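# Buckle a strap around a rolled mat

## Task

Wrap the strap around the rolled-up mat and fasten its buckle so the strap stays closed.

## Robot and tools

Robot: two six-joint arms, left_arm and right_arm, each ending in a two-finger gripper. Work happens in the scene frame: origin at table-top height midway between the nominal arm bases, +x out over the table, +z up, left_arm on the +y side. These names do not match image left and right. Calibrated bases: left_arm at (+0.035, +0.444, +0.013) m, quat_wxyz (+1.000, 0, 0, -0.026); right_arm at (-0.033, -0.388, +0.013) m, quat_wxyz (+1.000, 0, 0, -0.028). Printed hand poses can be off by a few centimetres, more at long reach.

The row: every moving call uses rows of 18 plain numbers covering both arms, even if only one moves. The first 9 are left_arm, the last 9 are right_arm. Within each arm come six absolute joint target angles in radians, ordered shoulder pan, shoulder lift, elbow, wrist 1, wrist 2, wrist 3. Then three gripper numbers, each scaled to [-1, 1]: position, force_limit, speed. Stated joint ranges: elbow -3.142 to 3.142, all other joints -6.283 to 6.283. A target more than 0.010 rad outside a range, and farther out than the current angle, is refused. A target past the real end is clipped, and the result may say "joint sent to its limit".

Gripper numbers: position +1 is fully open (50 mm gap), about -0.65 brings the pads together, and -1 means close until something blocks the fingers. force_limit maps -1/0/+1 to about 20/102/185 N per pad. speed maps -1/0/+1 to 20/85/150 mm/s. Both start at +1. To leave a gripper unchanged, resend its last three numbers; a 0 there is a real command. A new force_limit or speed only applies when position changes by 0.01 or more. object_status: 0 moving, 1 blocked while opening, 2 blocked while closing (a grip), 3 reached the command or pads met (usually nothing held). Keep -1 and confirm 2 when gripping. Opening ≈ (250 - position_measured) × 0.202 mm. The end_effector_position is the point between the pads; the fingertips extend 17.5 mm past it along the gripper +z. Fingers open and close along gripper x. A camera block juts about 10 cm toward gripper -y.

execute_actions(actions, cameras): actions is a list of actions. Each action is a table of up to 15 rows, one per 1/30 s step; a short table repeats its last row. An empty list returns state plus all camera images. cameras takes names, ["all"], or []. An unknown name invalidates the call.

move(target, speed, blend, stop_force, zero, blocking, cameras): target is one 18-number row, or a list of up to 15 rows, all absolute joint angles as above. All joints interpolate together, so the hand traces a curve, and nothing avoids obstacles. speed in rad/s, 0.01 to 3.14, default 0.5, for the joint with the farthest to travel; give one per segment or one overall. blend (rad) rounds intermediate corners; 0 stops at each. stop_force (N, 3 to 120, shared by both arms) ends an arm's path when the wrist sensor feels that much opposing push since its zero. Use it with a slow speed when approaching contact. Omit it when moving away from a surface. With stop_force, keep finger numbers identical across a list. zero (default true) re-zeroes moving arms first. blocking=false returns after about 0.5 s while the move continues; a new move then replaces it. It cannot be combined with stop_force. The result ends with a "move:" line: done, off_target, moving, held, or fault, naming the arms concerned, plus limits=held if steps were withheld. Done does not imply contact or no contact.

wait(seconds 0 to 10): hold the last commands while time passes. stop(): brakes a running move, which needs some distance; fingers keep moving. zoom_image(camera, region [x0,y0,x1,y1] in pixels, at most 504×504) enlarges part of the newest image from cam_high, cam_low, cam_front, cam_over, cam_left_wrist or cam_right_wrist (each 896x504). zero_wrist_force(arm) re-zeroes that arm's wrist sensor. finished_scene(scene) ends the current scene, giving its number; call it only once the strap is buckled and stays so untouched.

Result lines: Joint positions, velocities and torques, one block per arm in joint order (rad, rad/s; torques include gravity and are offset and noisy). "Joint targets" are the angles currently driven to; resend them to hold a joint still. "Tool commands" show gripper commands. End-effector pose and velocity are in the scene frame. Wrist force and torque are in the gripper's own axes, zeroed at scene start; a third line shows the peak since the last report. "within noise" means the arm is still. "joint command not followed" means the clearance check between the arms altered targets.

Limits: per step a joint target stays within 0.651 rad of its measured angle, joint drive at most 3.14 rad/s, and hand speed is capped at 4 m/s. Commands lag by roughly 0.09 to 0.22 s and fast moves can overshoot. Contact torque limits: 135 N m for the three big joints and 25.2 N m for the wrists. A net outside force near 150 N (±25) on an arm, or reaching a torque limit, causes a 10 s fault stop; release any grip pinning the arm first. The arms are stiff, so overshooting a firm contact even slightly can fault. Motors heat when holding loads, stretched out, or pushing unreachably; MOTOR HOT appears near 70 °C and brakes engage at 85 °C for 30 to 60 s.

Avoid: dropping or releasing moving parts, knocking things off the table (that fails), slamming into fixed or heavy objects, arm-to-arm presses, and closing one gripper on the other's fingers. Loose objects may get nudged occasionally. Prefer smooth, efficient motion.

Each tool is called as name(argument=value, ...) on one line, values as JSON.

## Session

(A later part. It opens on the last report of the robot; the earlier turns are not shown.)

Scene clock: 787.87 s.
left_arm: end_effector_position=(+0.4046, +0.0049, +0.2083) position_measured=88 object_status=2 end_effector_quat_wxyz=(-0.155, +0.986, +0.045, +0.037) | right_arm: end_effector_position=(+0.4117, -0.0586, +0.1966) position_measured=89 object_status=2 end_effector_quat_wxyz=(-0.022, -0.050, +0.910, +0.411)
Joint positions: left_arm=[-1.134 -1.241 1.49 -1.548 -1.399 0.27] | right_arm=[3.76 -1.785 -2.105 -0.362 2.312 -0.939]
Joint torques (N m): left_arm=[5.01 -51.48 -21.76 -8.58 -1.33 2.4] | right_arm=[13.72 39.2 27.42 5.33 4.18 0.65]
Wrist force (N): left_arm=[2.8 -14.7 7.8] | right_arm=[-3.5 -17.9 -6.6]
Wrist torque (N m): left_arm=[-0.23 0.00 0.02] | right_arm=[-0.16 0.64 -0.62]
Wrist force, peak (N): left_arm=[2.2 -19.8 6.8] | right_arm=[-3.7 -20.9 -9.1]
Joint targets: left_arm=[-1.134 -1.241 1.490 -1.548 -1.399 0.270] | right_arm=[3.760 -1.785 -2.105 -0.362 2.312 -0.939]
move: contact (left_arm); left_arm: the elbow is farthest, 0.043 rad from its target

move(target=[-1.1314,-1.2552,1.5036,-1.5485,-1.3980,0.2730,-1,-0.4,-1,3.7598,-1.7849,-2.1049,-0.3624,2.3116,-0.9387,-1,-0.1,-1], speed=0.06)

move(target=[-1.1300,-1.2536,1.5018,-1.5484,-1.3976,0.2744,-1,-0.4,-1,3.7598,-1.7849,-2.1049,-0.3624,2.3116,-0.9387,-1,-0.1,-1], speed=0.06)

move(target=[-1.1409,-1.1976,1.4449,-1.5456,-1.4007,0.2636,-1,-0.4,-1,3.7598,-1.7849,-2.1049,-0.3624,2.3116,-0.9387,-1,-0.1,-1], speed=0.02, stop_force=15)

move(target=[-1.1286,-1.2520,1.5000,-1.5483,-1.3972,0.2758,-1,-0.4,-1,3.7598,-1.7849,-2.1049,-0.3624,2.3116,-0.9387,-1,-0.1,-1], speed=0.06)

move(target=[-1.1395,-1.1960,1.4431,-1.5455,-1.4003,0.2650,-1,-0.4,-1,3.7598,-1.7849,-2.1049,-0.3624,2.3116,-0.9387,-1,-0.1,-1], speed=0.02, stop_force=15)

Scene clock: 796.53 s.
left_arm: end_effector_position=(+0.4039, +0.0111, +0.2102) position_measured=88 object_status=2 end_effector_quat_wxyz=(-0.155, +0.986, +0.045, +0.037) | right_arm: end_effector_position=(+0.4117, -0.0586, +0.1966) position_measured=89 object_status=2 end_effector_quat_wxyz=(-0.022, -0.051, +0.910, +0.411)
Joint positions: left_arm=[-1.131 -1.255 1.504 -1.549 -1.398 0.273] | right_arm=[3.76 -1.785 -2.105 -0.362 2.312 -0.939]
Joint torques (N m): left_arm=[5.56 -41.16 -29.08 -4.68 1.65 2] | right_arm=[-3.66 38.75 26.78 5.25 4.08 0.68]
Wrist force (N): left_arm=[2.2 -1.0 5.7] | right_arm=[-3.6 -4.7 0.6]
Wrist torque (N m): left_arm=[-0.24 -0.02 -0.10] | right_arm=[-0.09 0.66 -0.60]
Wrist force, peak (N): left_arm=[2.6 -14.9 7.6] | right_arm=[-3.7 -17.9 -6.7]
Joint targets: left_arm=[-1.131 -1.255 1.504 -1.548 -1.398 0.273] | right_arm=[3.760 -1.785 -2.105 -0.362 2.312 -0.939]
move: done

Scene clock: 797.23 s.
left_arm: end_effector_position=(+0.4049, +0.0108, +0.2101) position_measured=88 object_status=2 end_effector_quat_wxyz=(-0.155, +0.986, +0.045, +0.037) | right_arm: end_effector_position=(+0.4117, -0.0586, +0.1966) position_measured=89 object_status=2 end_effector_quat_wxyz=(-0.022, -0.050, +0.910, +0.411)
Joint positions: left_arm=[-1.13 -1.254 1.502 -1.548 -1.398 0.274] | right_arm=[3.76 -1.785 -2.105 -0.362 2.312 -0.939]
Joint torques (N m): left_arm=[7.58 -38.54 -30.63 -0.44 1.86 2.14] | right_arm=[-6.22 38.67 27.27 5.37 4.12 0.58]
Wrist force (N): left_arm=[1.9 -1.3 5.2] | right_arm=[-3.4 -4.3 0.3]
Wrist torque (N m): left_arm=[-0.25 -0.02 -0.12] | right_arm=[-0.08 0.66 -0.60]
Wrist force, peak (N): left_arm=[2.6 -0.5 6.8] | right_arm=[-4.0 -6.0 1.2]
Joint targets: left_arm=[-1.130 -1.254 1.502 -1.548 -1.398 0.274] | right_arm=[3.760 -1.785 -2.105 -0.362 2.312 -0.939]
move: done

Scene clock: 798.93 s.
left_arm: end_effector_position=(+0.4056, +0.0051, +0.2083) position_measured=88 object_status=2 end_effector_quat_wxyz=(-0.155, +0.986, +0.045, +0.037) | right_arm: end_effector_position=(+0.4117, -0.0586, +0.1966) position_measured=89 object_status=2 end_effector_quat_wxyz=(-0.022, -0.050, +0.910, +0.411)
Joint positions: left_arm=[-1.133 -1.24 1.488 -1.547 -1.398 0.272] | right_arm=[3.76 -1.785 -2.105 -0.362 2.312 -0.939]
Joint torques (N m): left_arm=[4.14 -51.73 -21.52 -8.38 -1.35 2.34] | right_arm=[13.79 38.15 26.84 5.35 4.03 0.7]
Wrist force (N): left_arm=[3.0 -15.6 7.5] | right_arm=[-3.4 -18.7 -6.8]
Wrist torque (N m): left_arm=[-0.26 -0.01 0.01] | right_arm=[-0.18 0.66 -0.61]
Wrist force, peak (N): left_arm=[2.1 -21.1 6.6] | right_arm=[-3.7 -21.9 -9.6]
Joint targets: left_arm=[-1.133 -1.240 1.488 -1.547 -1.398 0.272] | right_arm=[3.760 -1.785 -2.105 -0.362 2.312 -0.939]
move: contact (left_arm); left_arm: the shoulder lift is farthest, 0.043 rad from its target

Scene clock: 799.63 s.
left_arm: end_effector_position=(+0.4059, +0.0109, +0.2100) position_measured=88 object_status=2 end_effector_quat_wxyz=(-0.155, +0.986, +0.045, +0.037) | right_arm: end_effector_position=(+0.4117, -0.0586, +0.1966) position_measured=89 object_status=2 end_effector_quat_wxyz=(-0.022, -0.051, +0.910, +0.411)
Joint positions: left_arm=[-1.129 -1.252 1.5 -1.548 -1.397 0.276] | right_arm=[3.76 -1.785 -2.105 -0.362 2.312 -0.939]
Joint torques (N m): left_arm=[3.8 -41.71 -29.45 -4.67 1.76 1.77] | right_arm=[-3.94 38.68 27.16 5.23 4.08 0.57]
Wrist force (N): left_arm=[2.1 -1.1 6.1] | right_arm=[-3.7 -5.8 0.7]
Wrist torque (N m): left_arm=[-0.28 0.00 -0.11] | right_arm=[-0.20 0.63 -0.60]
Wrist force, peak (N): left_arm=[2.4 -16.0 6.3] | right_arm=[-3.2 -17.8 -6.7]
Joint targets: left_arm=[-1.129 -1.252 1.500 -1.548 -1.397 0.276] | right_arm=[3.760 -1.785 -2.105 -0.362 2.312 -0.939]
move: done

Scene clock: 801.30 s.
left_arm: end_effector_position=(+0.4065, +0.0052, +0.2082) position_measured=88 object_status=2 end_effector_quat_wxyz=(-0.155, +0.986, +0.045, +0.037) | right_arm: end_effector_position=(+0.4117, -0.0586, +0.1966) position_measured=89 object_status=2 end_effector_quat_wxyz=(-0.022, -0.050, +0.910, +0.411)
Joint positions: left_arm=[-1.131 -1.239 1.487 -1.547 -1.398 0.273] | right_arm=[3.76 -1.785 -2.105 -0.362 2.312 -0.939]
Joint torques (N m): left_arm=[4.67 -50.31 -22.39 -8.32 -1.84 2.34] | right_arm=[14.29 37.88 26.92 5.31 3.98 0.58]
Wrist force (N): left_arm=[2.7 -16.3 7.3] | right_arm=[-3.2 -18.8 -7.4]
Wrist torque (N m): left_arm=[-0.29 -0.03 0.01] | right_arm=[-0.21 0.64 -0.60]
Wrist force, peak (N): left_arm=[2.6 -20.9 7.9] | right_arm=[-3.3 -22.1 -10.1]
Joint targets: left_arm=[-1.131 -1.239 1.487 -1.547 -1.398 0.273] | right_arm=[3.760 -1.785 -2.105 -0.362 2.312 -0.939]
move: contact (left_arm); left_arm: the elbow is farthest, 0.044 rad from its target

move(target=[-1.1286,-1.2520,1.5000,-1.5483,-1.3972,0.2758,-1,-0.4,-1,3.7598,-1.7849,-2.1049,-0.3624,2.3116,-0.9387,-1,-0.1,-1], speed=0.06)

move(target=[-1.1540,-1.2689,1.5321,-1.5764,-1.3464,0.2538,-1,-0.4,-1,3.7598,-1.7849,-2.1049,-0.3624,2.3116,-0.9387,-1,-0.1,-1], speed=0.06)

move(target=[-1.1649,-1.2129,1.4752,-1.5736,-1.3495,0.2430,-1,-0.4,-1,3.7598,-1.7849,-2.1049,-0.3624,2.3116,-0.9387,-1,-0.1,-1], speed=0.02, stop_force=15, cameras=["cam_front","cam_low","cam_high"])

zoom_image(camera="cam_front", region=[391, 160, 454, 195])

zoom_image(camera="cam_low", region=[505, 165, 568, 200])

zoom_image(camera="cam_high", region=[423, 185, 477, 215])

Scene clock: 811.57 s.
left_arm: end_effector_position=(+0.4058, +0.0109, +0.2100) position_measured=88 object_status=2 end_effector_quat_wxyz=(-0.155, +0.986, +0.045, +0.037) | right_arm: end_effector_position=(+0.4117, -0.0586, +0.1966) position_measured=89 object_status=2 end_effector_quat_wxyz=(-0.022, -0.051, +0.910, +0.411)
Joint positions: left_arm=[-1.129 -1.252 1.5 -1.548 -1.397 0.276] | right_arm=[3.76 -1.785 -2.105 -0.362 2.312 -0.939]
Joint torques (N m): left_arm=[5.37 -41.08 -28.88 -4.56 1.77 2.07] | right_arm=[-4.16 37.24 26.59 5.37 4.06 0.59]
Wrist force (N): left_arm=[1.6 -1.5 5.2] | right_arm=[-2.7 -4.8 0.7]
Wrist torque (N m): left_arm=[-0.28 0.01 -0.11] | right_arm=[-0.17 0.55 -0.60]
Wrist force, peak (N): left_arm=[2.6 -16.4 7.6] | right_arm=[-3.5 -19.3 -7.2]
Joint targets: left_arm=[-1.129 -1.252 1.500 -1.548 -1.397 0.276] | right_arm=[3.760 -1.785 -2.105 -0.362 2.312 -0.939]
move: done

Scene clock: 812.67 s.
left_arm: end_effector_position=(+0.4053, +0.0100, +0.2093) position_measured=88 object_status=2 end_effector_quat_wxyz=(-0.155, +0.985, +0.040, +0.067) end_effector_velocity=(-0.001, +0.000, +0.000) end_effector_angular_velocity=(-0.004, +0.004, +0.002) | right_arm: end_effector_position=(+0.4117, -0.0586, +0.1966) position_measured=89 object_status=2 end_effector_quat_wxyz=(-0.022, -0.050, +0.910, +0.411)
Joint positions: left_arm=[-1.154 -1.269 1.532 -1.577 -1.346 0.254] | right_arm=[3.76 -1.785 -2.105 -0.362 2.312 -0.939]
Joint velocities: left_arm=[0.001 -0.001 -0.001 -0.001 -0.005 0.001] | right_arm=[within noise]
Joint torques (N m): left_arm=[6.36 -40.98 -32.71 -1.43 -1.96 0.26] | right_arm=[-6.61 37.06 26.96 5.28 3.99 0.6]
Wrist force (N): left_arm=[1.3 -1.3 5.2] | right_arm=[-2.7 -5.0 0.6]
Wrist torque (N m): left_arm=[-0.25 -0.01 0.01] | right_arm=[-0.18 0.54 -0.60]
Wrist force, peak (N): left_arm=[2.2 -0.9 6.5] | right_arm=[-3.4 -6.5 1.7]
Joint targets: left_arm=[-1.154 -1.269 1.532 -1.576 -1.346 0.254] | right_arm=[3.760 -1.785 -2.105 -0.362 2.312 -0.939]
move: done

Scene clock: 814.23 s.
left_arm: end_effector_position=(+0.4058, +0.0053, +0.2079) position_measured=88 object_status=2 end_effector_quat_wxyz=(-0.155, +0.985, +0.040, +0.067) | right_arm: end_effector_position=(+0.4117, -0.0586, +0.1966) position_measured=89 object_status=2 end_effector_quat_wxyz=(-0.022, -0.050, +0.910, +0.411)
Joint positions: left_arm=[-1.156 -1.258 1.521 -1.576 -1.347 0.252] | right_arm=[3.76 -1.785 -2.105 -0.362 2.312 -0.939]
Joint torques (N m): left_arm=[4.79 -50.08 -21.61 -8.47 -1.14 2.18] | right_arm=[14.23 36.81 26.49 5.26 3.86 0.57]
Wrist force (N): left_arm=[1.9 -15.5 7.2] | right_arm=[-2.6 -18.4 -6.5]
Wrist torque (N m): left_arm=[-0.27 -0.01 -0.01] | right_arm=[-0.25 0.54 -0.59]
Wrist force, peak (N): left_arm=[1.6 -20.8 7.1] | right_arm=[-2.5 -21.6 -9.7]
Joint targets: left_arm=[-1.156 -1.258 1.521 -1.576 -1.347 0.252] | right_arm=[3.760 -1.785 -2.105 -0.362 2.312 -0.939]
move: contact (left_arm); left_arm: the elbow is farthest, 0.046 rad from its target
Images, in order (width x height): cam_high 896x504, cam_low 896x504, cam_front 896x504.

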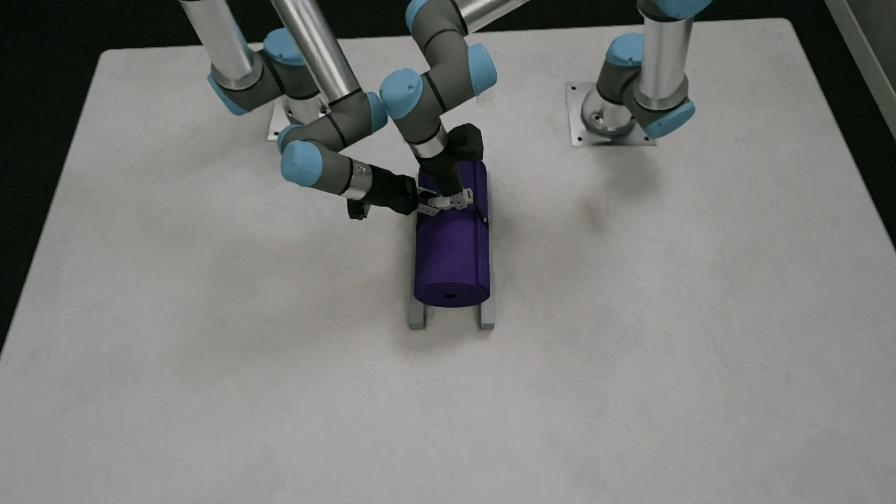

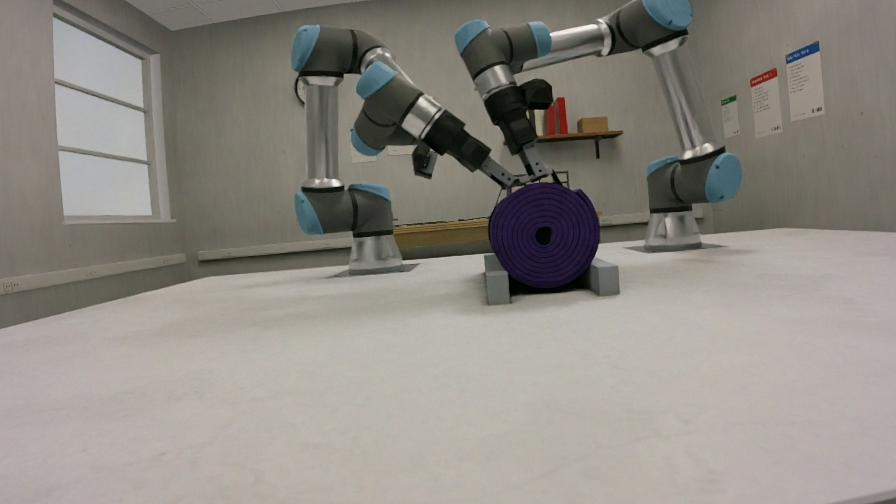

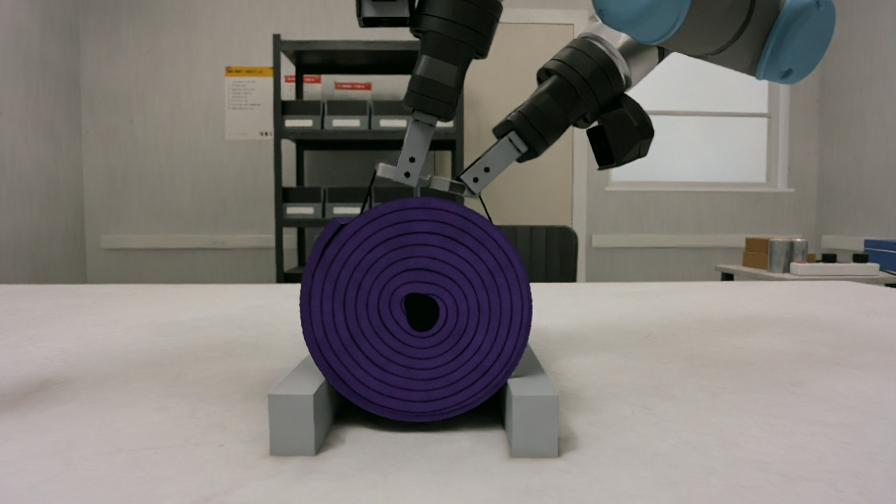

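Scaled by 8.000.

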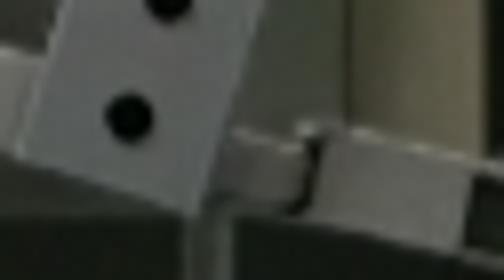

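Scaled by 8.000.

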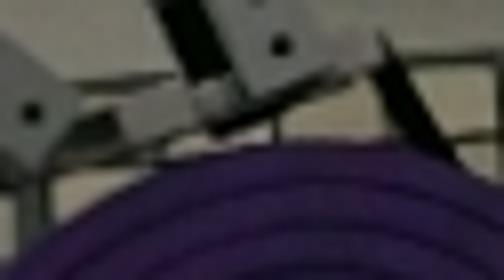

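Scaled by 9.333.

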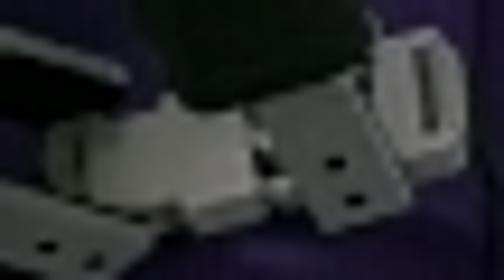

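move(target=[-1.1540,-1.2689,1.5321,-1.5764,-1.3464,0.2538,-1,-0.4,-1,3.7598,-1.7849,-2.1049,-0.3624,2.3116,-0.9387,-1,-0.1,-1], speed=0.06)

move(target=[-1.1060,-1.2373,1.4761,-1.5264,-1.4488,0.2950,-1,-0.4,-1,3.7598,-1.7849,-2.1049,-0.3624,2.3116,-0.9387,-1,-0.1,-1], speed=0.1)

move(target=[-1.1179,-1.1818,1.4196,-1.5240,-1.4522,0.2835,-1,-0.4,-1,3.7598,-1.7849,-2.1049,-0.3624,2.3116,-0.9387,-1,-0.1,-1], speed=0.02, stop_force=36, cameras=["cam_front","cam_low","cam_high"])

zoom_image(camera="cam_front", region=[391, 160, 454, 195])

zoom_image(camera="cam_low", region=[505, 165, 568, 200])

zoom_image(camera="cam_high", region=[423, 185, 477, 215])

Scene clock: 835.67 s.
left_arm: end_effector_position=(+0.4053, +0.0101, +0.2093) position_measured=88 object_status=2 end_effector_quat_wxyz=(-0.155, +0.985, +0.040, +0.067) | right_arm: end_effector_position=(+0.4117, -0.0586, +0.1966) position_measured=89 object_status=2 end_effector_quat_wxyz=(-0.022, -0.051, +0.910, +0.411)
Joint positions: left_arm=[-1.154 -1.269 1.532 -1.576 -1.346 0.254] | right_arm=[3.76 -1.785 -2.105 -0.362 2.312 -0.939]
Joint torques (N m): left_arm=[6.35 -40.79 -28.13 -4.76 2.08 2.13] | right_arm=[-3.63 36.5 25.91 5.21 3.94 0.57]
Wrist force (N): left_arm=[1.8 -0.9 6.1] | right_arm=[-2.6 -6.1 0.8]
Wrist torque (N m): left_arm=[-0.25 -0.03 -0.12] | right_arm=[-0.21 0.43 -0.60]
Wrist force, peak (N): left_arm=[1.9 -15.7 7.4] | right_arm=[-3.0 -18.9 -6.5]
Joint targets: left_arm=[-1.154 -1.269 1.532 -1.576 -1.346 0.254] | right_arm=[3.760 -1.785 -2.105 -0.362 2.312 -0.939]
move: done

Scene clock: 837.00 s.
left_arm: end_effector_position=(+0.4046, +0.0115, +0.2092) position_measured=88 object_status=2 end_effector_quat_wxyz=(-0.153, +0.987, +0.050, +0.008) end_effector_velocity=(+0.001, +0.000, -0.001) end_effector_angular_velocity=(+0.003, -0.008, -0.003) | right_arm: end_effector_position=(+0.4117, -0.0586, +0.1966) position_measured=89 object_status=2 end_effector_quat_wxyz=(-0.022, -0.050, +0.910, +0.411)
Joint positions: left_arm=[-1.106 -1.237 1.476 -1.526 -1.449 0.295] | right_arm=[3.76 -1.785 -2.105 -0.362 2.312 -0.939]
Joint velocities: left_arm=[-0.002 -0.001 0.003 -0.003 0.008 -0.002] | right_arm=[within noise]
Joint torques (N m): left_arm=[-11.73 -52.64 -19.52 -4.53 1.41 -2.48] | right_arm=[-6.41 35.99 26.93 5.24 3.92 0.61]
Wrist force (N): left_arm=[2.4 -1.0 5.4] | right_arm=[-2.2 -5.4 0.4]
Wrist torque (N m): left_arm=[-0.23 0.00 -0.10] | right_arm=[-0.21 0.43 -0.60]
Wrist force, peak (N): left_arm=[3.2 -0.4 6.5] | right_arm=[-2.8 -6.5 1.0]
Joint targets: left_arm=[-1.106 -1.237 1.476 -1.526 -1.449 0.295] | right_arm=[3.760 -1.785 -2.105 -0.362 2.312 -0.939]
move: done

Scene clock: 838.93 s.
left_arm: end_effector_position=(+0.4054, +0.0040, +0.2069) position_measured=88 object_status=2 end_effector_quat_wxyz=(-0.153, +0.987, +0.050, +0.008) | right_arm: end_effector_position=(+0.4117, -0.0586, +0.1966) position_measured=89 object_status=2 end_effector_quat_wxyz=(-0.022, -0.050, +0.910, +0.411)
Joint positions: left_arm=[-1.11 -1.22 1.459 -1.525 -1.45 0.291] | right_arm=[3.76 -1.785 -2.105 -0.362 2.312 -0.939]
Joint torques (N m): left_arm=[-0.64 -48.26 -26.16 -10.74 -1.13 2.32] | right_arm=[22.03 35.85 26.57 9.09 10.56 0.56]
Wrist force (N): left_arm=[2.8 -34.3 8.5] | right_arm=[-2.8 -32.3 -16.6]
Wrist torque (N m): left_arm=[-0.24 0.03 -0.02] | right_arm=[0.29 0.48 -0.55]
Wrist force, peak (N): left_arm=[3.3 -38.7 8.0] | right_arm=[-2.1 -35.5 -18.7]
Joint targets: left_arm=[-1.110 -1.220 1.459 -1.525 -1.450 0.291] | right_arm=[3.760 -1.785 -2.105 -0.362 2.312 -0.939]
move: contact (left_arm); left_arm: the shoulder lift is farthest, 0.039 rad from its target
Images, in order (width x height): cam_high 896x504, cam_low 896x504, cam_front 896x504.

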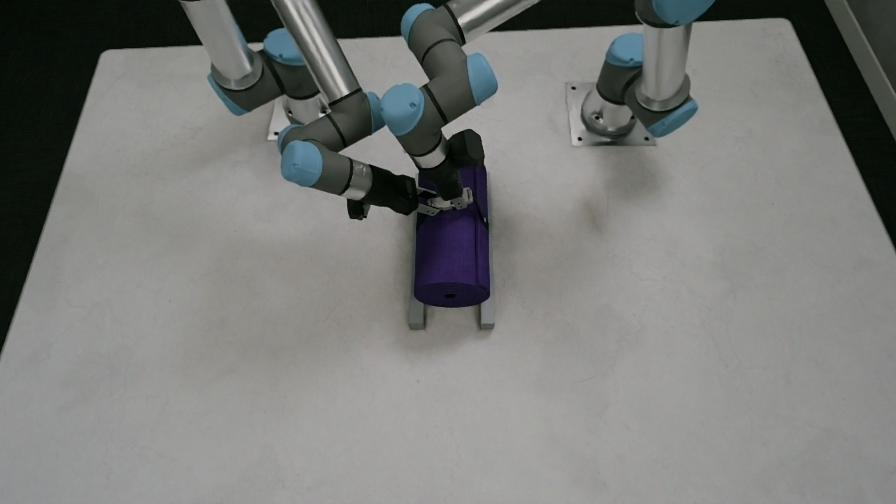

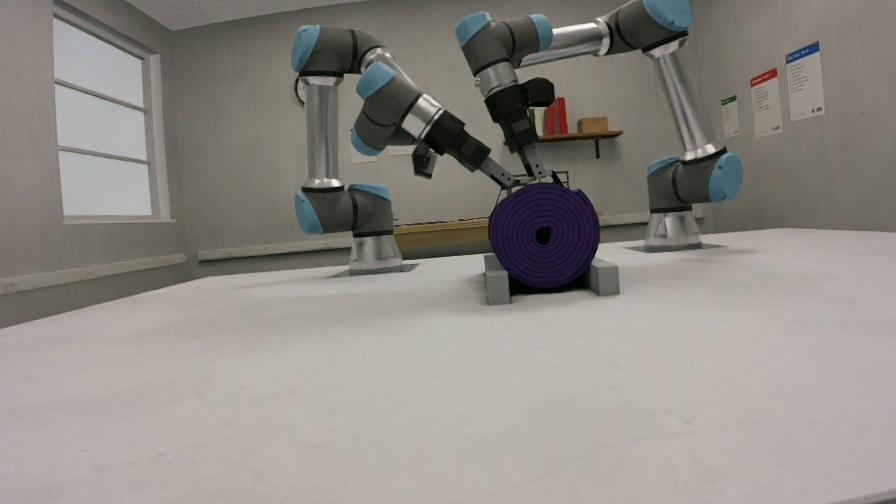

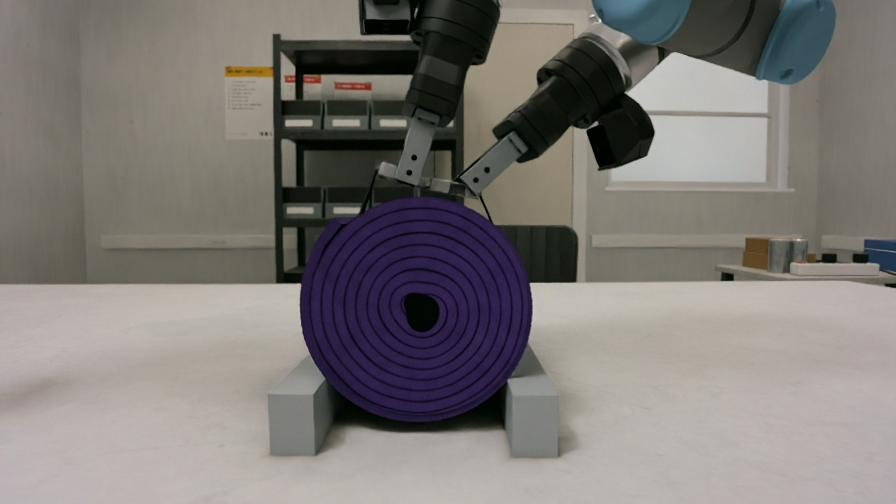

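Scaled by 8.000.

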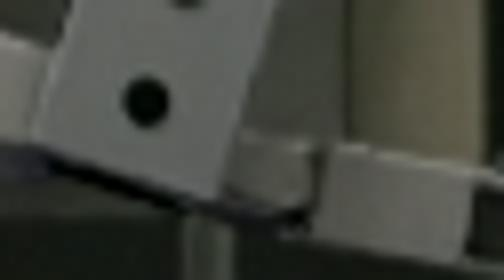

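Scaled by 8.000.

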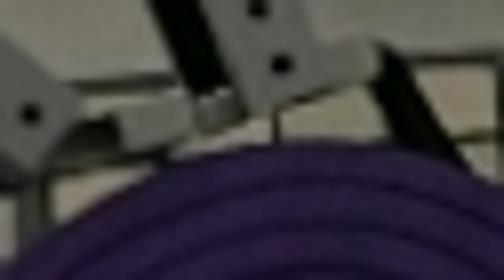

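Scaled by 9.333.

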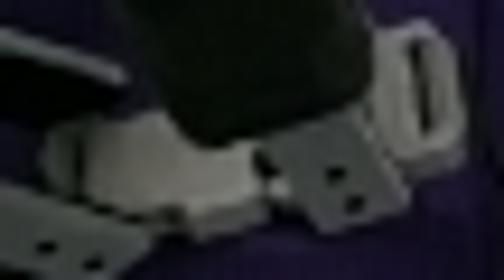

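move(target=[-1.1060,-1.2373,1.4761,-1.5264,-1.4488,0.2950,-1,-0.4,-1,3.7598,-1.7849,-2.1049,-0.3624,2.3116,-0.9387,-1,-0.1,-1], speed=0.06, cameras=["cam_front","cam_low","cam_high"])

zoom_image(camera="cam_front", region=[391, 160, 454, 195])

zoom_image(camera="cam_low", region=[505, 165, 568, 200])

zoom_image(camera="cam_high", region=[423, 185, 477, 215])

Scene clock: 852.60 s.
left_arm: end_effector_position=(+0.4045, +0.0115, +0.2092) position_measured=88 object_status=2 end_effector_quat_wxyz=(-0.153, +0.987, +0.050, +0.008) | right_arm: end_effector_position=(+0.4117, -0.0586, +0.1966) position_measured=89 object_status=2 end_effector_quat_wxyz=(-0.022, -0.051, +0.910, +0.411)
Joint positions: left_arm=[-1.106 -1.237 1.476 -1.526 -1.449 0.295] | right_arm=[3.76 -1.785 -2.105 -0.362 2.312 -0.939]
Joint torques (N m): left_arm=[2.64 -37.98 -31.46 -4.73 1.24 1.57] | right_arm=[-6.38 35.31 26.4 3.09 -0.33 0.5]
Wrist force (N): left_arm=[3.4 -1.2 6.2] | right_arm=[-2.7 -7.9 1.3]
Wrist torque (N m): left_arm=[-0.30 -0.11 -0.10] | right_arm=[-0.52 0.46 -0.60]
Wrist force, peak (N): left_arm=[2.2 -35.1 7.3] | right_arm=[-2.7 -32.5 -16.7]
Joint targets: left_arm=[-1.106 -1.237 1.476 -1.526 -1.449 0.295] | right_arm=[3.760 -1.785 -2.105 -0.362 2.312 -0.939]
move: done
Images, in order (width x height): cam_high 896x504, cam_low 896x504, cam_front 896x504.

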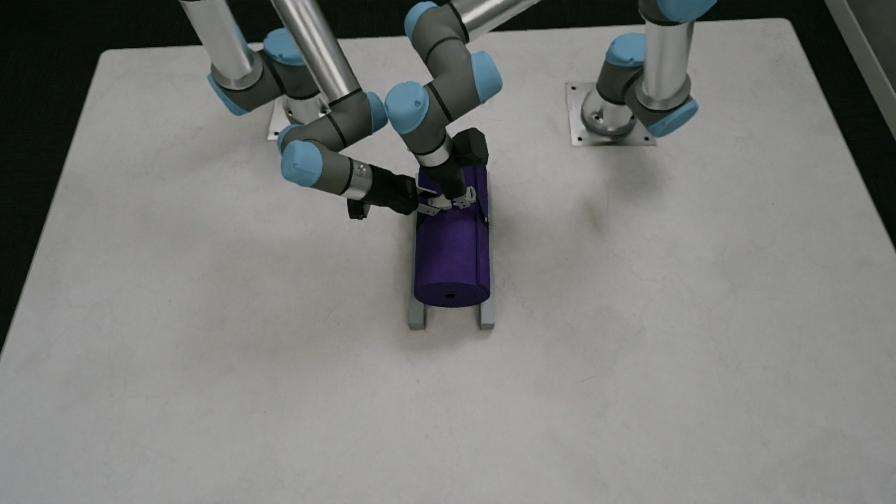

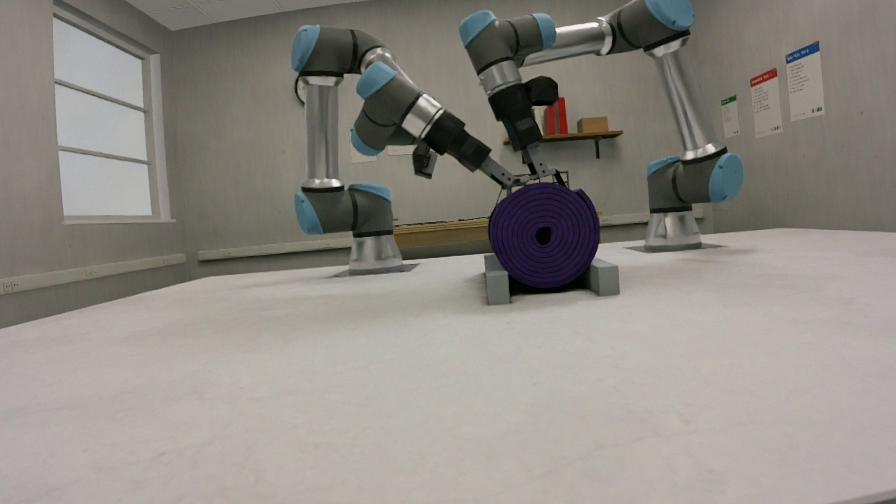

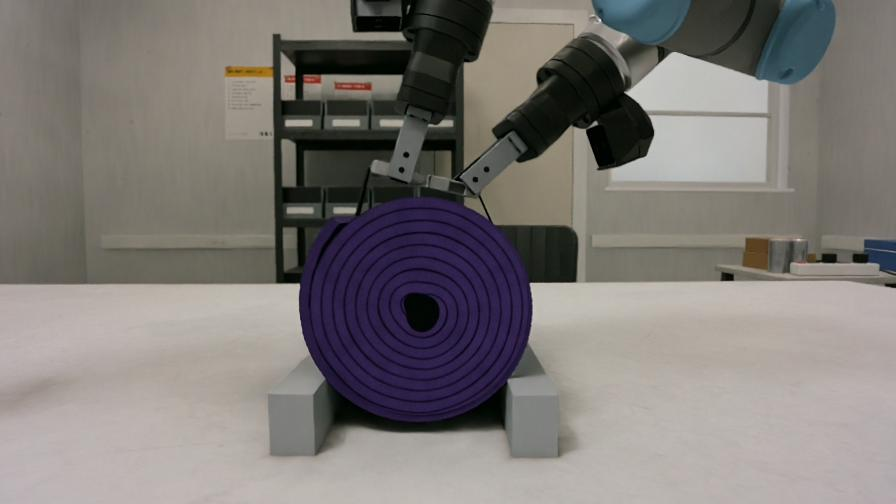

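Scaled by 8.000.

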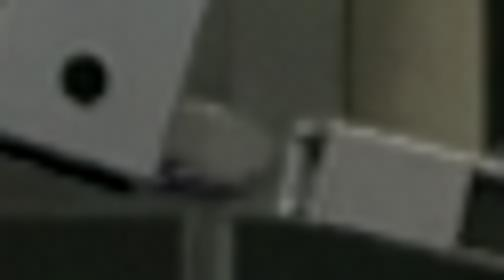

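Scaled by 8.000.

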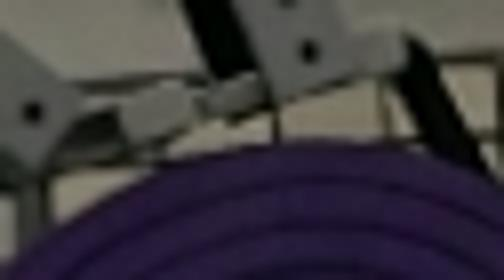

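Scaled by 9.333.

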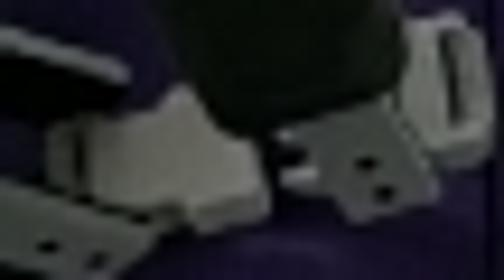

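move(target=[-1.1060,-1.2381,1.4733,-1.5228,-1.4488,0.2950,-1,-0.4,-1,3.7598,-1.7849,-2.1049,-0.3624,2.3116,-0.9387,-1,-0.1,-1], speed=0.06)

move(target=[-1.1179,-1.1826,1.4168,-1.5204,-1.4522,0.2835,-1,-0.4,-1,3.7598,-1.7849,-2.1049,-0.3624,2.3116,-0.9387,-1,-0.1,-1], speed=0.02, stop_force=15)

move(target=[-1.1060,-1.2386,1.4714,-1.5204,-1.4488,0.2950,-1,-0.4,-1,3.7598,-1.7849,-2.1049,-0.3624,2.3116,-0.9387,-1,-0.1,-1], speed=0.06)

move(target=[-1.1179,-1.1831,1.4149,-1.5180,-1.4522,0.2835,-1,-0.4,-1,3.7598,-1.7849,-2.1049,-0.3624,2.3116,-0.9387,-1,-0.1,-1], speed=0.02, stop_force=15)

move(target=[-1.1060,-1.2391,1.4695,-1.5180,-1.4488,0.2950,-1,-0.4,-1,3.7598,-1.7849,-2.1049,-0.3624,2.3116,-0.9387,-1,-0.1,-1], speed=0.06)

move(target=[-1.1179,-1.1836,1.4130,-1.5156,-1.4522,0.2835,-1,-0.4,-1,3.7598,-1.7849,-2.1049,-0.3624,2.3116,-0.9387,-1,-0.1,-1], speed=0.02, stop_force=15, cameras=["cam_front","cam_low","cam_high","cam_left_wrist"])

zoom_image(camera="cam_front", region=[391, 160, 454, 195])

zoom_image(camera="cam_high", region=[423, 185, 477, 215])

Scene clock: 891.57 s.
left_arm: end_effector_position=(+0.4046, +0.0114, +0.2107) position_measured=88 object_status=2 end_effector_quat_wxyz=(-0.153, +0.987, +0.050, +0.008) | right_arm: end_effector_position=(+0.4117, -0.0586, +0.1966) position_measured=89 object_status=2 end_effector_quat_wxyz=(-0.022, -0.050, +0.910, +0.411)
Joint positions: left_arm=[-1.106 -1.238 1.473 -1.523 -1.449 0.295] | right_arm=[3.76 -1.785 -2.105 -0.362 2.312 -0.939]
Joint torques (N m): left_arm=[-9.43 -53.52 -29.62 -0.29 -2.28 -2.31] | right_arm=[-5.83 34.25 25.95 3.18 -0.29 0.54]
Wrist force (N): left_arm=[3.4 -1.0 6.6] | right_arm=[-3.0 -8.1 1.2]
Wrist torque (N m): left_arm=[-0.30 -0.05 -0.10] | right_arm=[-0.51 0.50 -0.60]
Wrist force, peak (N): left_arm=[3.8 -1.0 6.8] | right_arm=[-3.0 -8.6 1.5]
Joint targets: left_arm=[-1.106 -1.238 1.473 -1.523 -1.449 0.295] | right_arm=[3.760 -1.785 -2.105 -0.362 2.312 -0.939]
move: done

Scene clock: 893.63 s.
left_arm: end_effector_position=(+0.4055, +0.0027, +0.2080) position_measured=88 object_status=2 end_effector_quat_wxyz=(-0.153, +0.987, +0.050, +0.008) | right_arm: end_effector_position=(+0.4117, -0.0586, +0.1966) position_measured=89 object_status=2 end_effector_quat_wxyz=(-0.022, -0.050, +0.910, +0.411)
Joint positions: left_arm=[-1.11 -1.218 1.453 -1.522 -1.45 0.291] | right_arm=[3.76 -1.785 -2.105 -0.362 2.312 -0.939]
Joint torques (N m): left_arm=[5.29 -51.34 -22.47 -7.62 -1.27 2.34] | right_arm=[12.74 34.25 26.11 7.16 6.52 0.41]
Wrist force (N): left_arm=[4.1 -13.1 7.7] | right_arm=[-2.3 -18.7 -5.0]
Wrist torque (N m): left_arm=[-0.31 0.16 -0.05] | right_arm=[-0.64 0.68 -0.45]
Wrist force, peak (N): left_arm=[4.7 -19.3 8.5] | right_arm=[-2.0 -23.0 -8.6]
Joint targets: left_arm=[-1.110 -1.218 1.453 -1.522 -1.450 0.291] | right_arm=[3.760 -1.785 -2.105 -0.362 2.312 -0.939]
move: contact (left_arm); left_arm: the shoulder lift is farthest, 0.036 rad from its target

Scene clock: 894.37 s.
left_arm: end_effector_position=(+0.4046, +0.0115, +0.2117) position_measured=88 object_status=2 end_effector_quat_wxyz=(-0.153, +0.987, +0.050, +0.008) | right_arm: end_effector_position=(+0.4117, -0.0586, +0.1966) position_measured=89 object_status=2 end_effector_quat_wxyz=(-0.022, -0.051, +0.910, +0.411)
Joint positions: left_arm=[-1.106 -1.239 1.472 -1.52 -1.449 0.295] | right_arm=[3.76 -1.785 -2.105 -0.362 2.312 -0.939]
Joint torques (N m): left_arm=[3.14 -37.42 -32.43 0.25 1.18 1.51] | right_arm=[-4.86 33.93 25.84 3.13 -0.34 0.47]
Wrist force (N): left_arm=[3.3 -1.3 6.5] | right_arm=[-2.4 -6.7 1.0]
Wrist torque (N m): left_arm=[-0.35 -0.04 -0.10] | right_arm=[-0.35 0.42 -0.60]
Wrist force, peak (N): left_arm=[3.6 -13.7 6.6] | right_arm=[-1.8 -17.2 -5.8]
Joint targets: left_arm=[-1.106 -1.239 1.471 -1.520 -1.449 0.295] | right_arm=[3.760 -1.785 -2.105 -0.362 2.312 -0.939]
move: done

Scene clock: 896.13 s.
left_arm: end_effector_position=(+0.4053, +0.0049, +0.2097) position_measured=88 object_status=2 end_effector_quat_wxyz=(-0.153, +0.987, +0.050, +0.008) | right_arm: end_effector_position=(+0.4117, -0.0586, +0.1966) position_measured=89 object_status=2 end_effector_quat_wxyz=(-0.022, -0.050, +0.910, +0.411)
Joint positions: left_arm=[-1.109 -1.224 1.457 -1.52 -1.45 0.292] | right_arm=[3.76 -1.785 -2.105 -0.362 2.312 -0.939]
Joint torques (N m): left_arm=[3.86 -52.74 -22.61 -8.29 -2.91 2.26] | right_arm=[13.51 34.25 25.96 7.2 6.71 0.51]
Wrist force (N): left_arm=[4.2 -16.2 7.1] | right_arm=[-0.8 -17.8 -7.7]
Wrist torque (N m): left_arm=[-0.46 -0.08 0.00] | right_arm=[-0.53 0.53 -0.64]
Wrist force, peak (N): left_arm=[5.3 -20.3 8.7] | right_arm=[-1.3 -22.5 -9.4]
Joint targets: left_arm=[-1.109 -1.224 1.457 -1.520 -1.450 0.292] | right_arm=[3.760 -1.785 -2.105 -0.362 2.312 -0.939]
move: contact (left_arm); left_arm: the elbow is farthest, 0.042 rad from its target

Scene clock: 896.83 s.
left_arm: end_effector_position=(+0.4046, +0.0115, +0.2127) position_measured=88 object_status=2 end_effector_quat_wxyz=(-0.153, +0.987, +0.050, +0.008) | right_arm: end_effector_position=(+0.4117, -0.0586, +0.1967) position_measured=89 object_status=2 end_effector_quat_wxyz=(-0.022, -0.051, +0.910, +0.411)
Joint positions: left_arm=[-1.106 -1.239 1.47 -1.518 -1.449 0.295] | right_arm=[3.76 -1.785 -2.105 -0.362 2.312 -0.939]
Joint torques (N m): left_arm=[4.82 -42.19 -29.45 0.21 1.3 1.91] | right_arm=[-4.36 33.68 25.79 3.12 -0.13 0.54]
Wrist force (N): left_arm=[3.0 -1.7 6.1] | right_arm=[-2.5 -6.0 0.8]
Wrist torque (N m): left_arm=[-0.40 -0.04 -0.09] | right_arm=[-0.31 0.48 -0.60]
Wrist force, peak (N): left_arm=[4.8 -15.6 8.4] | right_arm=[-1.5 -19.2 -6.9]
Joint targets: left_arm=[-1.106 -1.239 1.470 -1.518 -1.449 0.295] | right_arm=[3.760 -1.785 -2.105 -0.362 2.312 -0.939]
move: done

Scene clock: 898.60 s.
left_arm: end_effector_position=(+0.4053, +0.0051, +0.2107) position_measured=88 object_status=2 end_effector_quat_wxyz=(-0.153, +0.987, +0.050, +0.008) | right_arm: end_effector_position=(+0.4117, -0.0586, +0.1966) position_measured=89 object_status=2 end_effector_quat_wxyz=(-0.022, -0.050, +0.910, +0.411)
Joint positions: left_arm=[-1.109 -1.225 1.455 -1.517 -1.45 0.292] | right_arm=[3.76 -1.785 -2.105 -0.362 2.312 -0.939]
Joint torques (N m): left_arm=[4.9 -52.29 -23.58 -8.48 -1.42 2.19] | right_arm=[14.37 33.31 26.47 7.1 7.14 0.47]
Wrist force (N): left_arm=[2.8 -16.9 7.1] | right_arm=[-2.6 -18.7 -7.5]
Wrist torque (N m): left_arm=[-0.47 -0.07 0.19] | right_arm=[-0.49 0.61 -0.73]
Wrist force, peak (N): left_arm=[2.7 -21.5 7.6] | right_arm=[-2.7 -22.2 -9.7]
Joint targets: left_arm=[-1.109 -1.225 1.455 -1.517 -1.450 0.292] | right_arm=[3.760 -1.785 -2.105 -0.362 2.312 -0.939]
move: contact (left_arm); left_arm: the elbow is farthest, 0.042 rad from its target
Images, in order (width x height): cam_high 896x504, cam_low 896x504, cam_front 896x504, cam_left_wrist 896x504.

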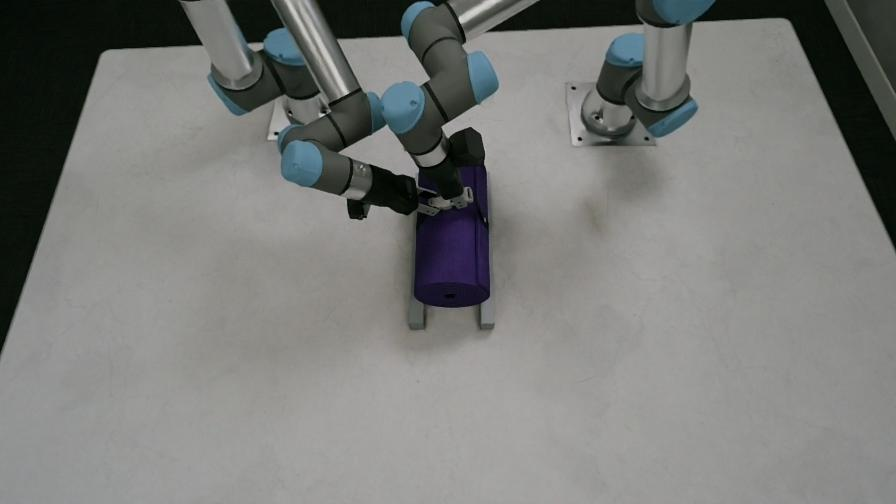

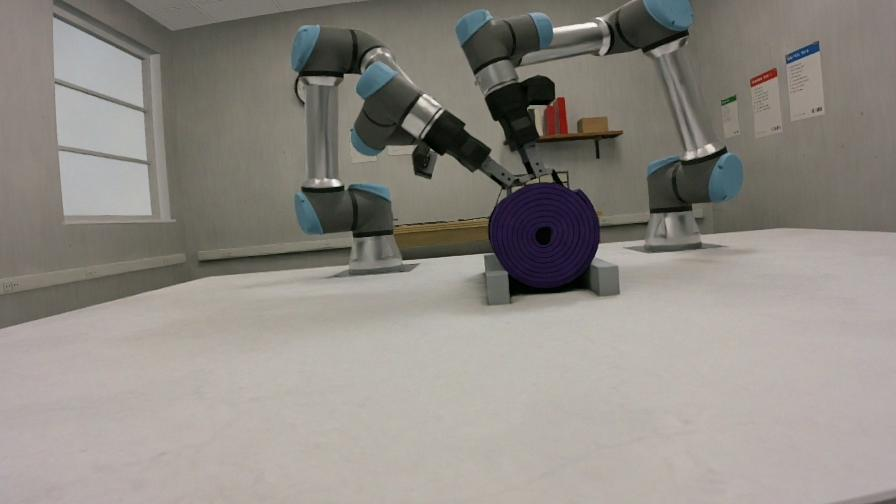

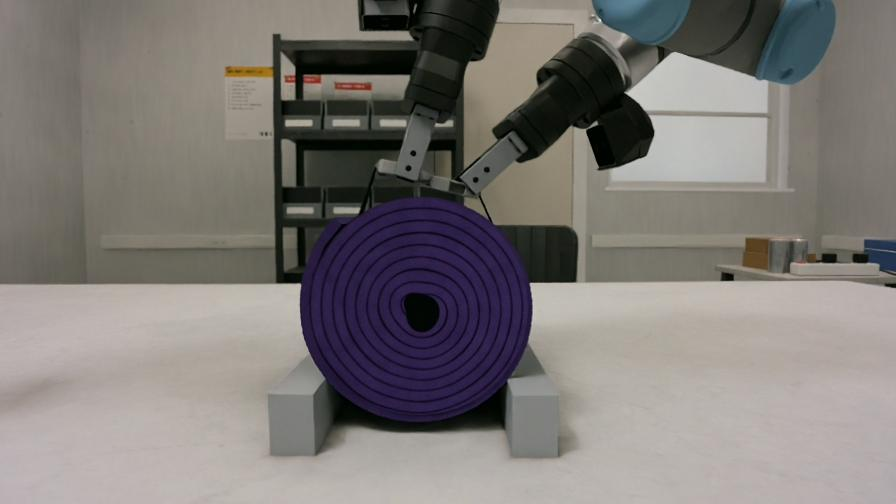

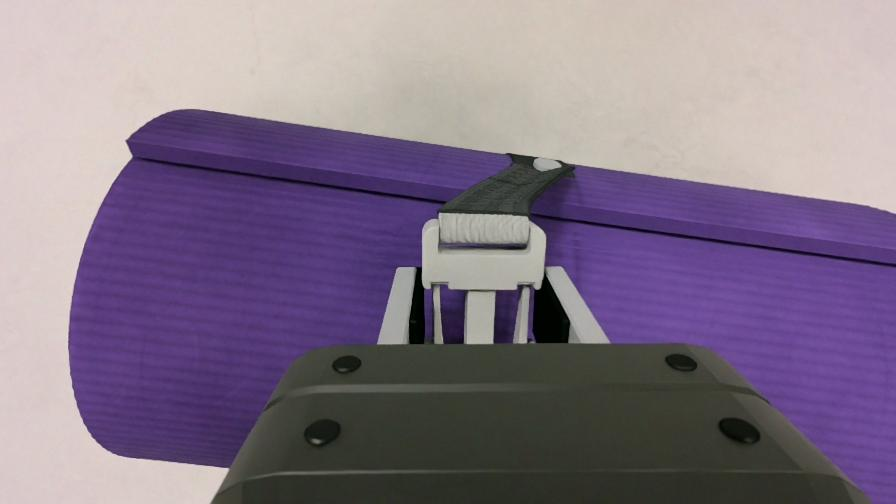

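Scaled by 8.000.

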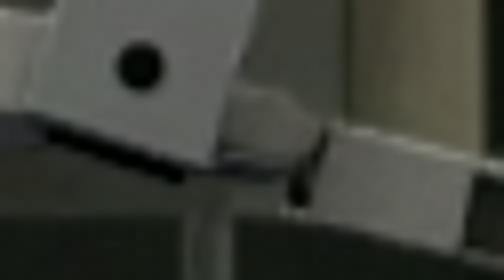

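Scaled by 9.333.

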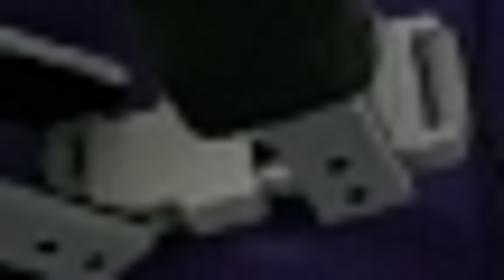

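move(target=[-1.1060,-1.2391,1.4695,-1.5180,-1.4488,0.2950,-1,-0.4,-1,3.7598,-1.7849,-2.1049,-0.3624,2.3116,-0.9387,-1,-0.1,-1], speed=0.06)

move(target=[-1.1060,-1.2380,1.4735,-1.5231,-1.4488,0.2950,-1,-0.4,-1,3.7598,-1.7849,-2.1049,-0.3624,2.3116,-0.9387,-1,-0.1,-1], speed=0.06)

move(target=[-1.1179,-1.1825,1.4170,-1.5207,-1.4522,0.2835,-1,-0.4,-1,3.7598,-1.7849,-2.1049,-0.3624,2.3116,-0.9387,-1,-0.1,-1], speed=0.02, stop_force=18, cameras=["cam_front","cam_low","cam_high"])

zoom_image(camera="cam_front", region=[391, 160, 454, 195])

zoom_image(camera="cam_low", region=[505, 165, 568, 200])

zoom_image(camera="cam_high", region=[423, 185, 477, 215])

Scene clock: 908.00 s.
left_arm: end_effector_position=(+0.4046, +0.0115, +0.2127) position_measured=88 object_status=2 end_effector_quat_wxyz=(-0.153, +0.987, +0.050, +0.008) | right_arm: end_effector_position=(+0.4117, -0.0586, +0.1967) position_measured=89 object_status=2 end_effector_quat_wxyz=(-0.022, -0.051, +0.910, +0.411)
Joint positions: left_arm=[-1.106 -1.239 1.47 -1.518 -1.449 0.295] | right_arm=[3.76 -1.785 -2.105 -0.362 2.312 -0.939]
Joint torques (N m): left_arm=[5.25 -42.9 -29.78 -4.59 1.36 1.92] | right_arm=[-4.64 32.81 25.5 3.11 -0.3 0.51]
Wrist force (N): left_arm=[3.3 -1.9 6.1] | right_arm=[-2.1 -6.9 1.2]
Wrist torque (N m): left_arm=[-0.42 -0.08 -0.10] | right_arm=[-0.45 0.42 -0.60]
Wrist force, peak (N): left_arm=[3.0 -17.0 7.7] | right_arm=[-3.2 -19.9 -6.8]
Joint targets: left_arm=[-1.106 -1.239 1.470 -1.518 -1.449 0.295] | right_arm=[3.760 -1.785 -2.105 -0.362 2.312 -0.939]
move: done

Scene clock: 908.70 s.
left_arm: end_effector_position=(+0.4046, +0.0114, +0.2105) position_measured=88 object_status=2 end_effector_quat_wxyz=(-0.153, +0.987, +0.050, +0.008) | right_arm: end_effector_position=(+0.4117, -0.0586, +0.1966) position_measured=89 object_status=2 end_effector_quat_wxyz=(-0.022, -0.050, +0.910, +0.411)
Joint positions: left_arm=[-1.106 -1.238 1.474 -1.523 -1.449 0.295] | right_arm=[3.76 -1.785 -2.105 -0.362 2.312 -0.939]
Joint torques (N m): left_arm=[-6.94 -39.04 -23.53 -3.76 0.48 -1.32] | right_arm=[-6.31 32.24 25.77 3.17 -0.36 0.5]
Wrist force (N): left_arm=[3.2 -1.5 6.1] | right_arm=[-2.6 -7.6 1.6]
Wrist torque (N m): left_arm=[-0.36 -0.06 -0.10] | right_arm=[-0.45 0.44 -0.60]
Wrist force, peak (N): left_arm=[3.8 -1.5 7.0] | right_arm=[-2.8 -8.0 1.8]
Joint targets: left_arm=[-1.106 -1.238 1.474 -1.523 -1.449 0.295] | right_arm=[3.760 -1.785 -2.105 -0.362 2.312 -0.939]
move: done

Scene clock: 910.47 s.
left_arm: end_effector_position=(+0.4053, +0.0048, +0.2085) position_measured=88 object_status=2 end_effector_quat_wxyz=(-0.153, +0.987, +0.050, +0.008) | right_arm: end_effector_position=(+0.4117, -0.0586, +0.1966) position_measured=89 object_status=2 end_effector_quat_wxyz=(-0.022, -0.050, +0.910, +0.411)
Joint positions: left_arm=[-1.109 -1.223 1.458 -1.522 -1.45 0.292] | right_arm=[3.76 -1.785 -2.105 -0.362 2.312 -0.939]
Joint torques (N m): left_arm=[3.18 -51.17 -22.76 -8.87 -2.24 2.41] | right_arm=[15.26 31.81 25.51 7.31 7.14 0.51]
Wrist force (N): left_arm=[4.0 -19.2 6.9] | right_arm=[-0.8 -20.6 -9.1]
Wrist torque (N m): left_arm=[-0.50 -0.10 0.00] | right_arm=[-0.66 0.51 -0.65]
Wrist force, peak (N): left_arm=[5.1 -23.2 8.5] | right_arm=[-1.1 -24.6 -10.8]
Joint targets: left_arm=[-1.109 -1.223 1.458 -1.522 -1.450 0.292] | right_arm=[3.760 -1.785 -2.105 -0.362 2.312 -0.939]
move: contact (left_arm); left_arm: the shoulder lift is farthest, 0.041 rad from its target
Images, in order (width x height): cam_high 896x504, cam_low 896x504, cam_front 896x504.

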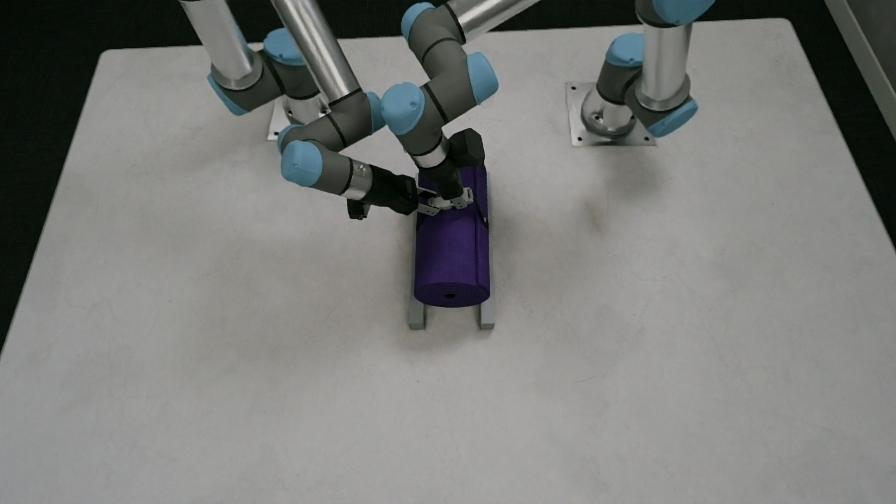

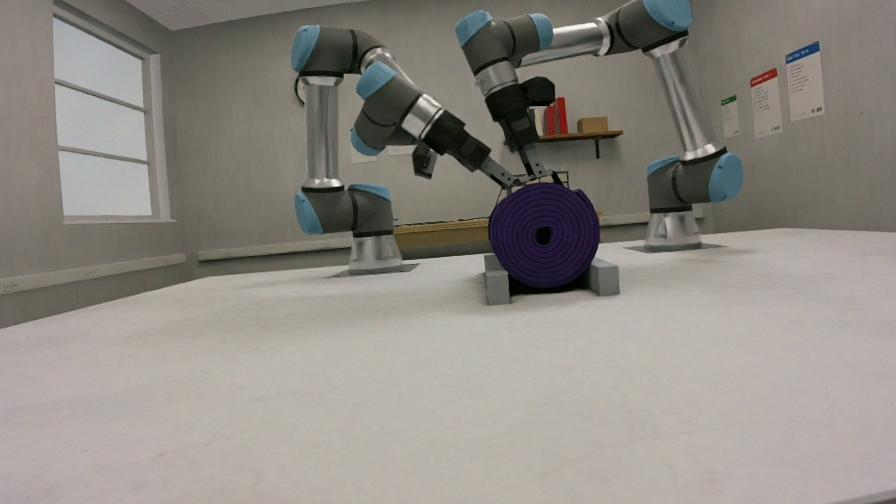

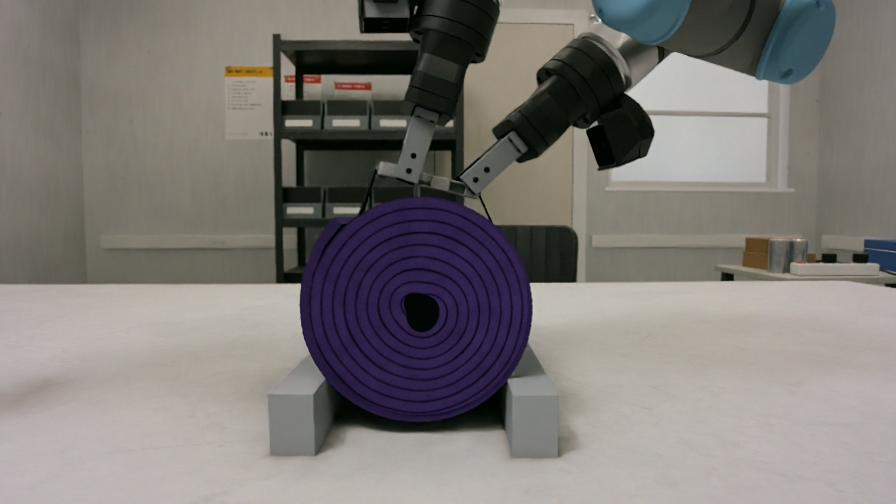

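Scaled by 8.000.

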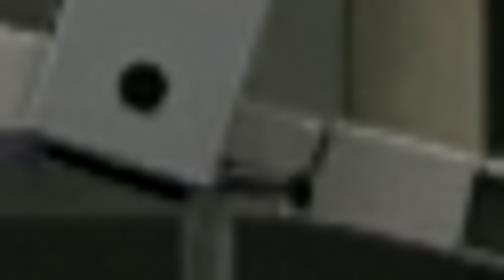

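Scaled by 8.000.

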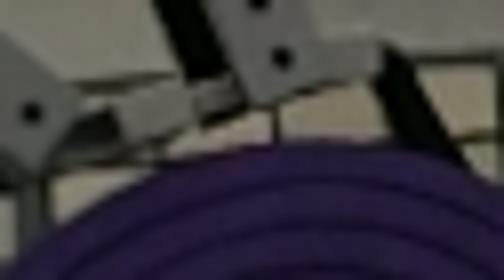

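Scaled by 9.333.

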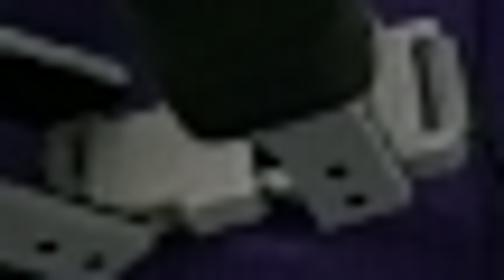

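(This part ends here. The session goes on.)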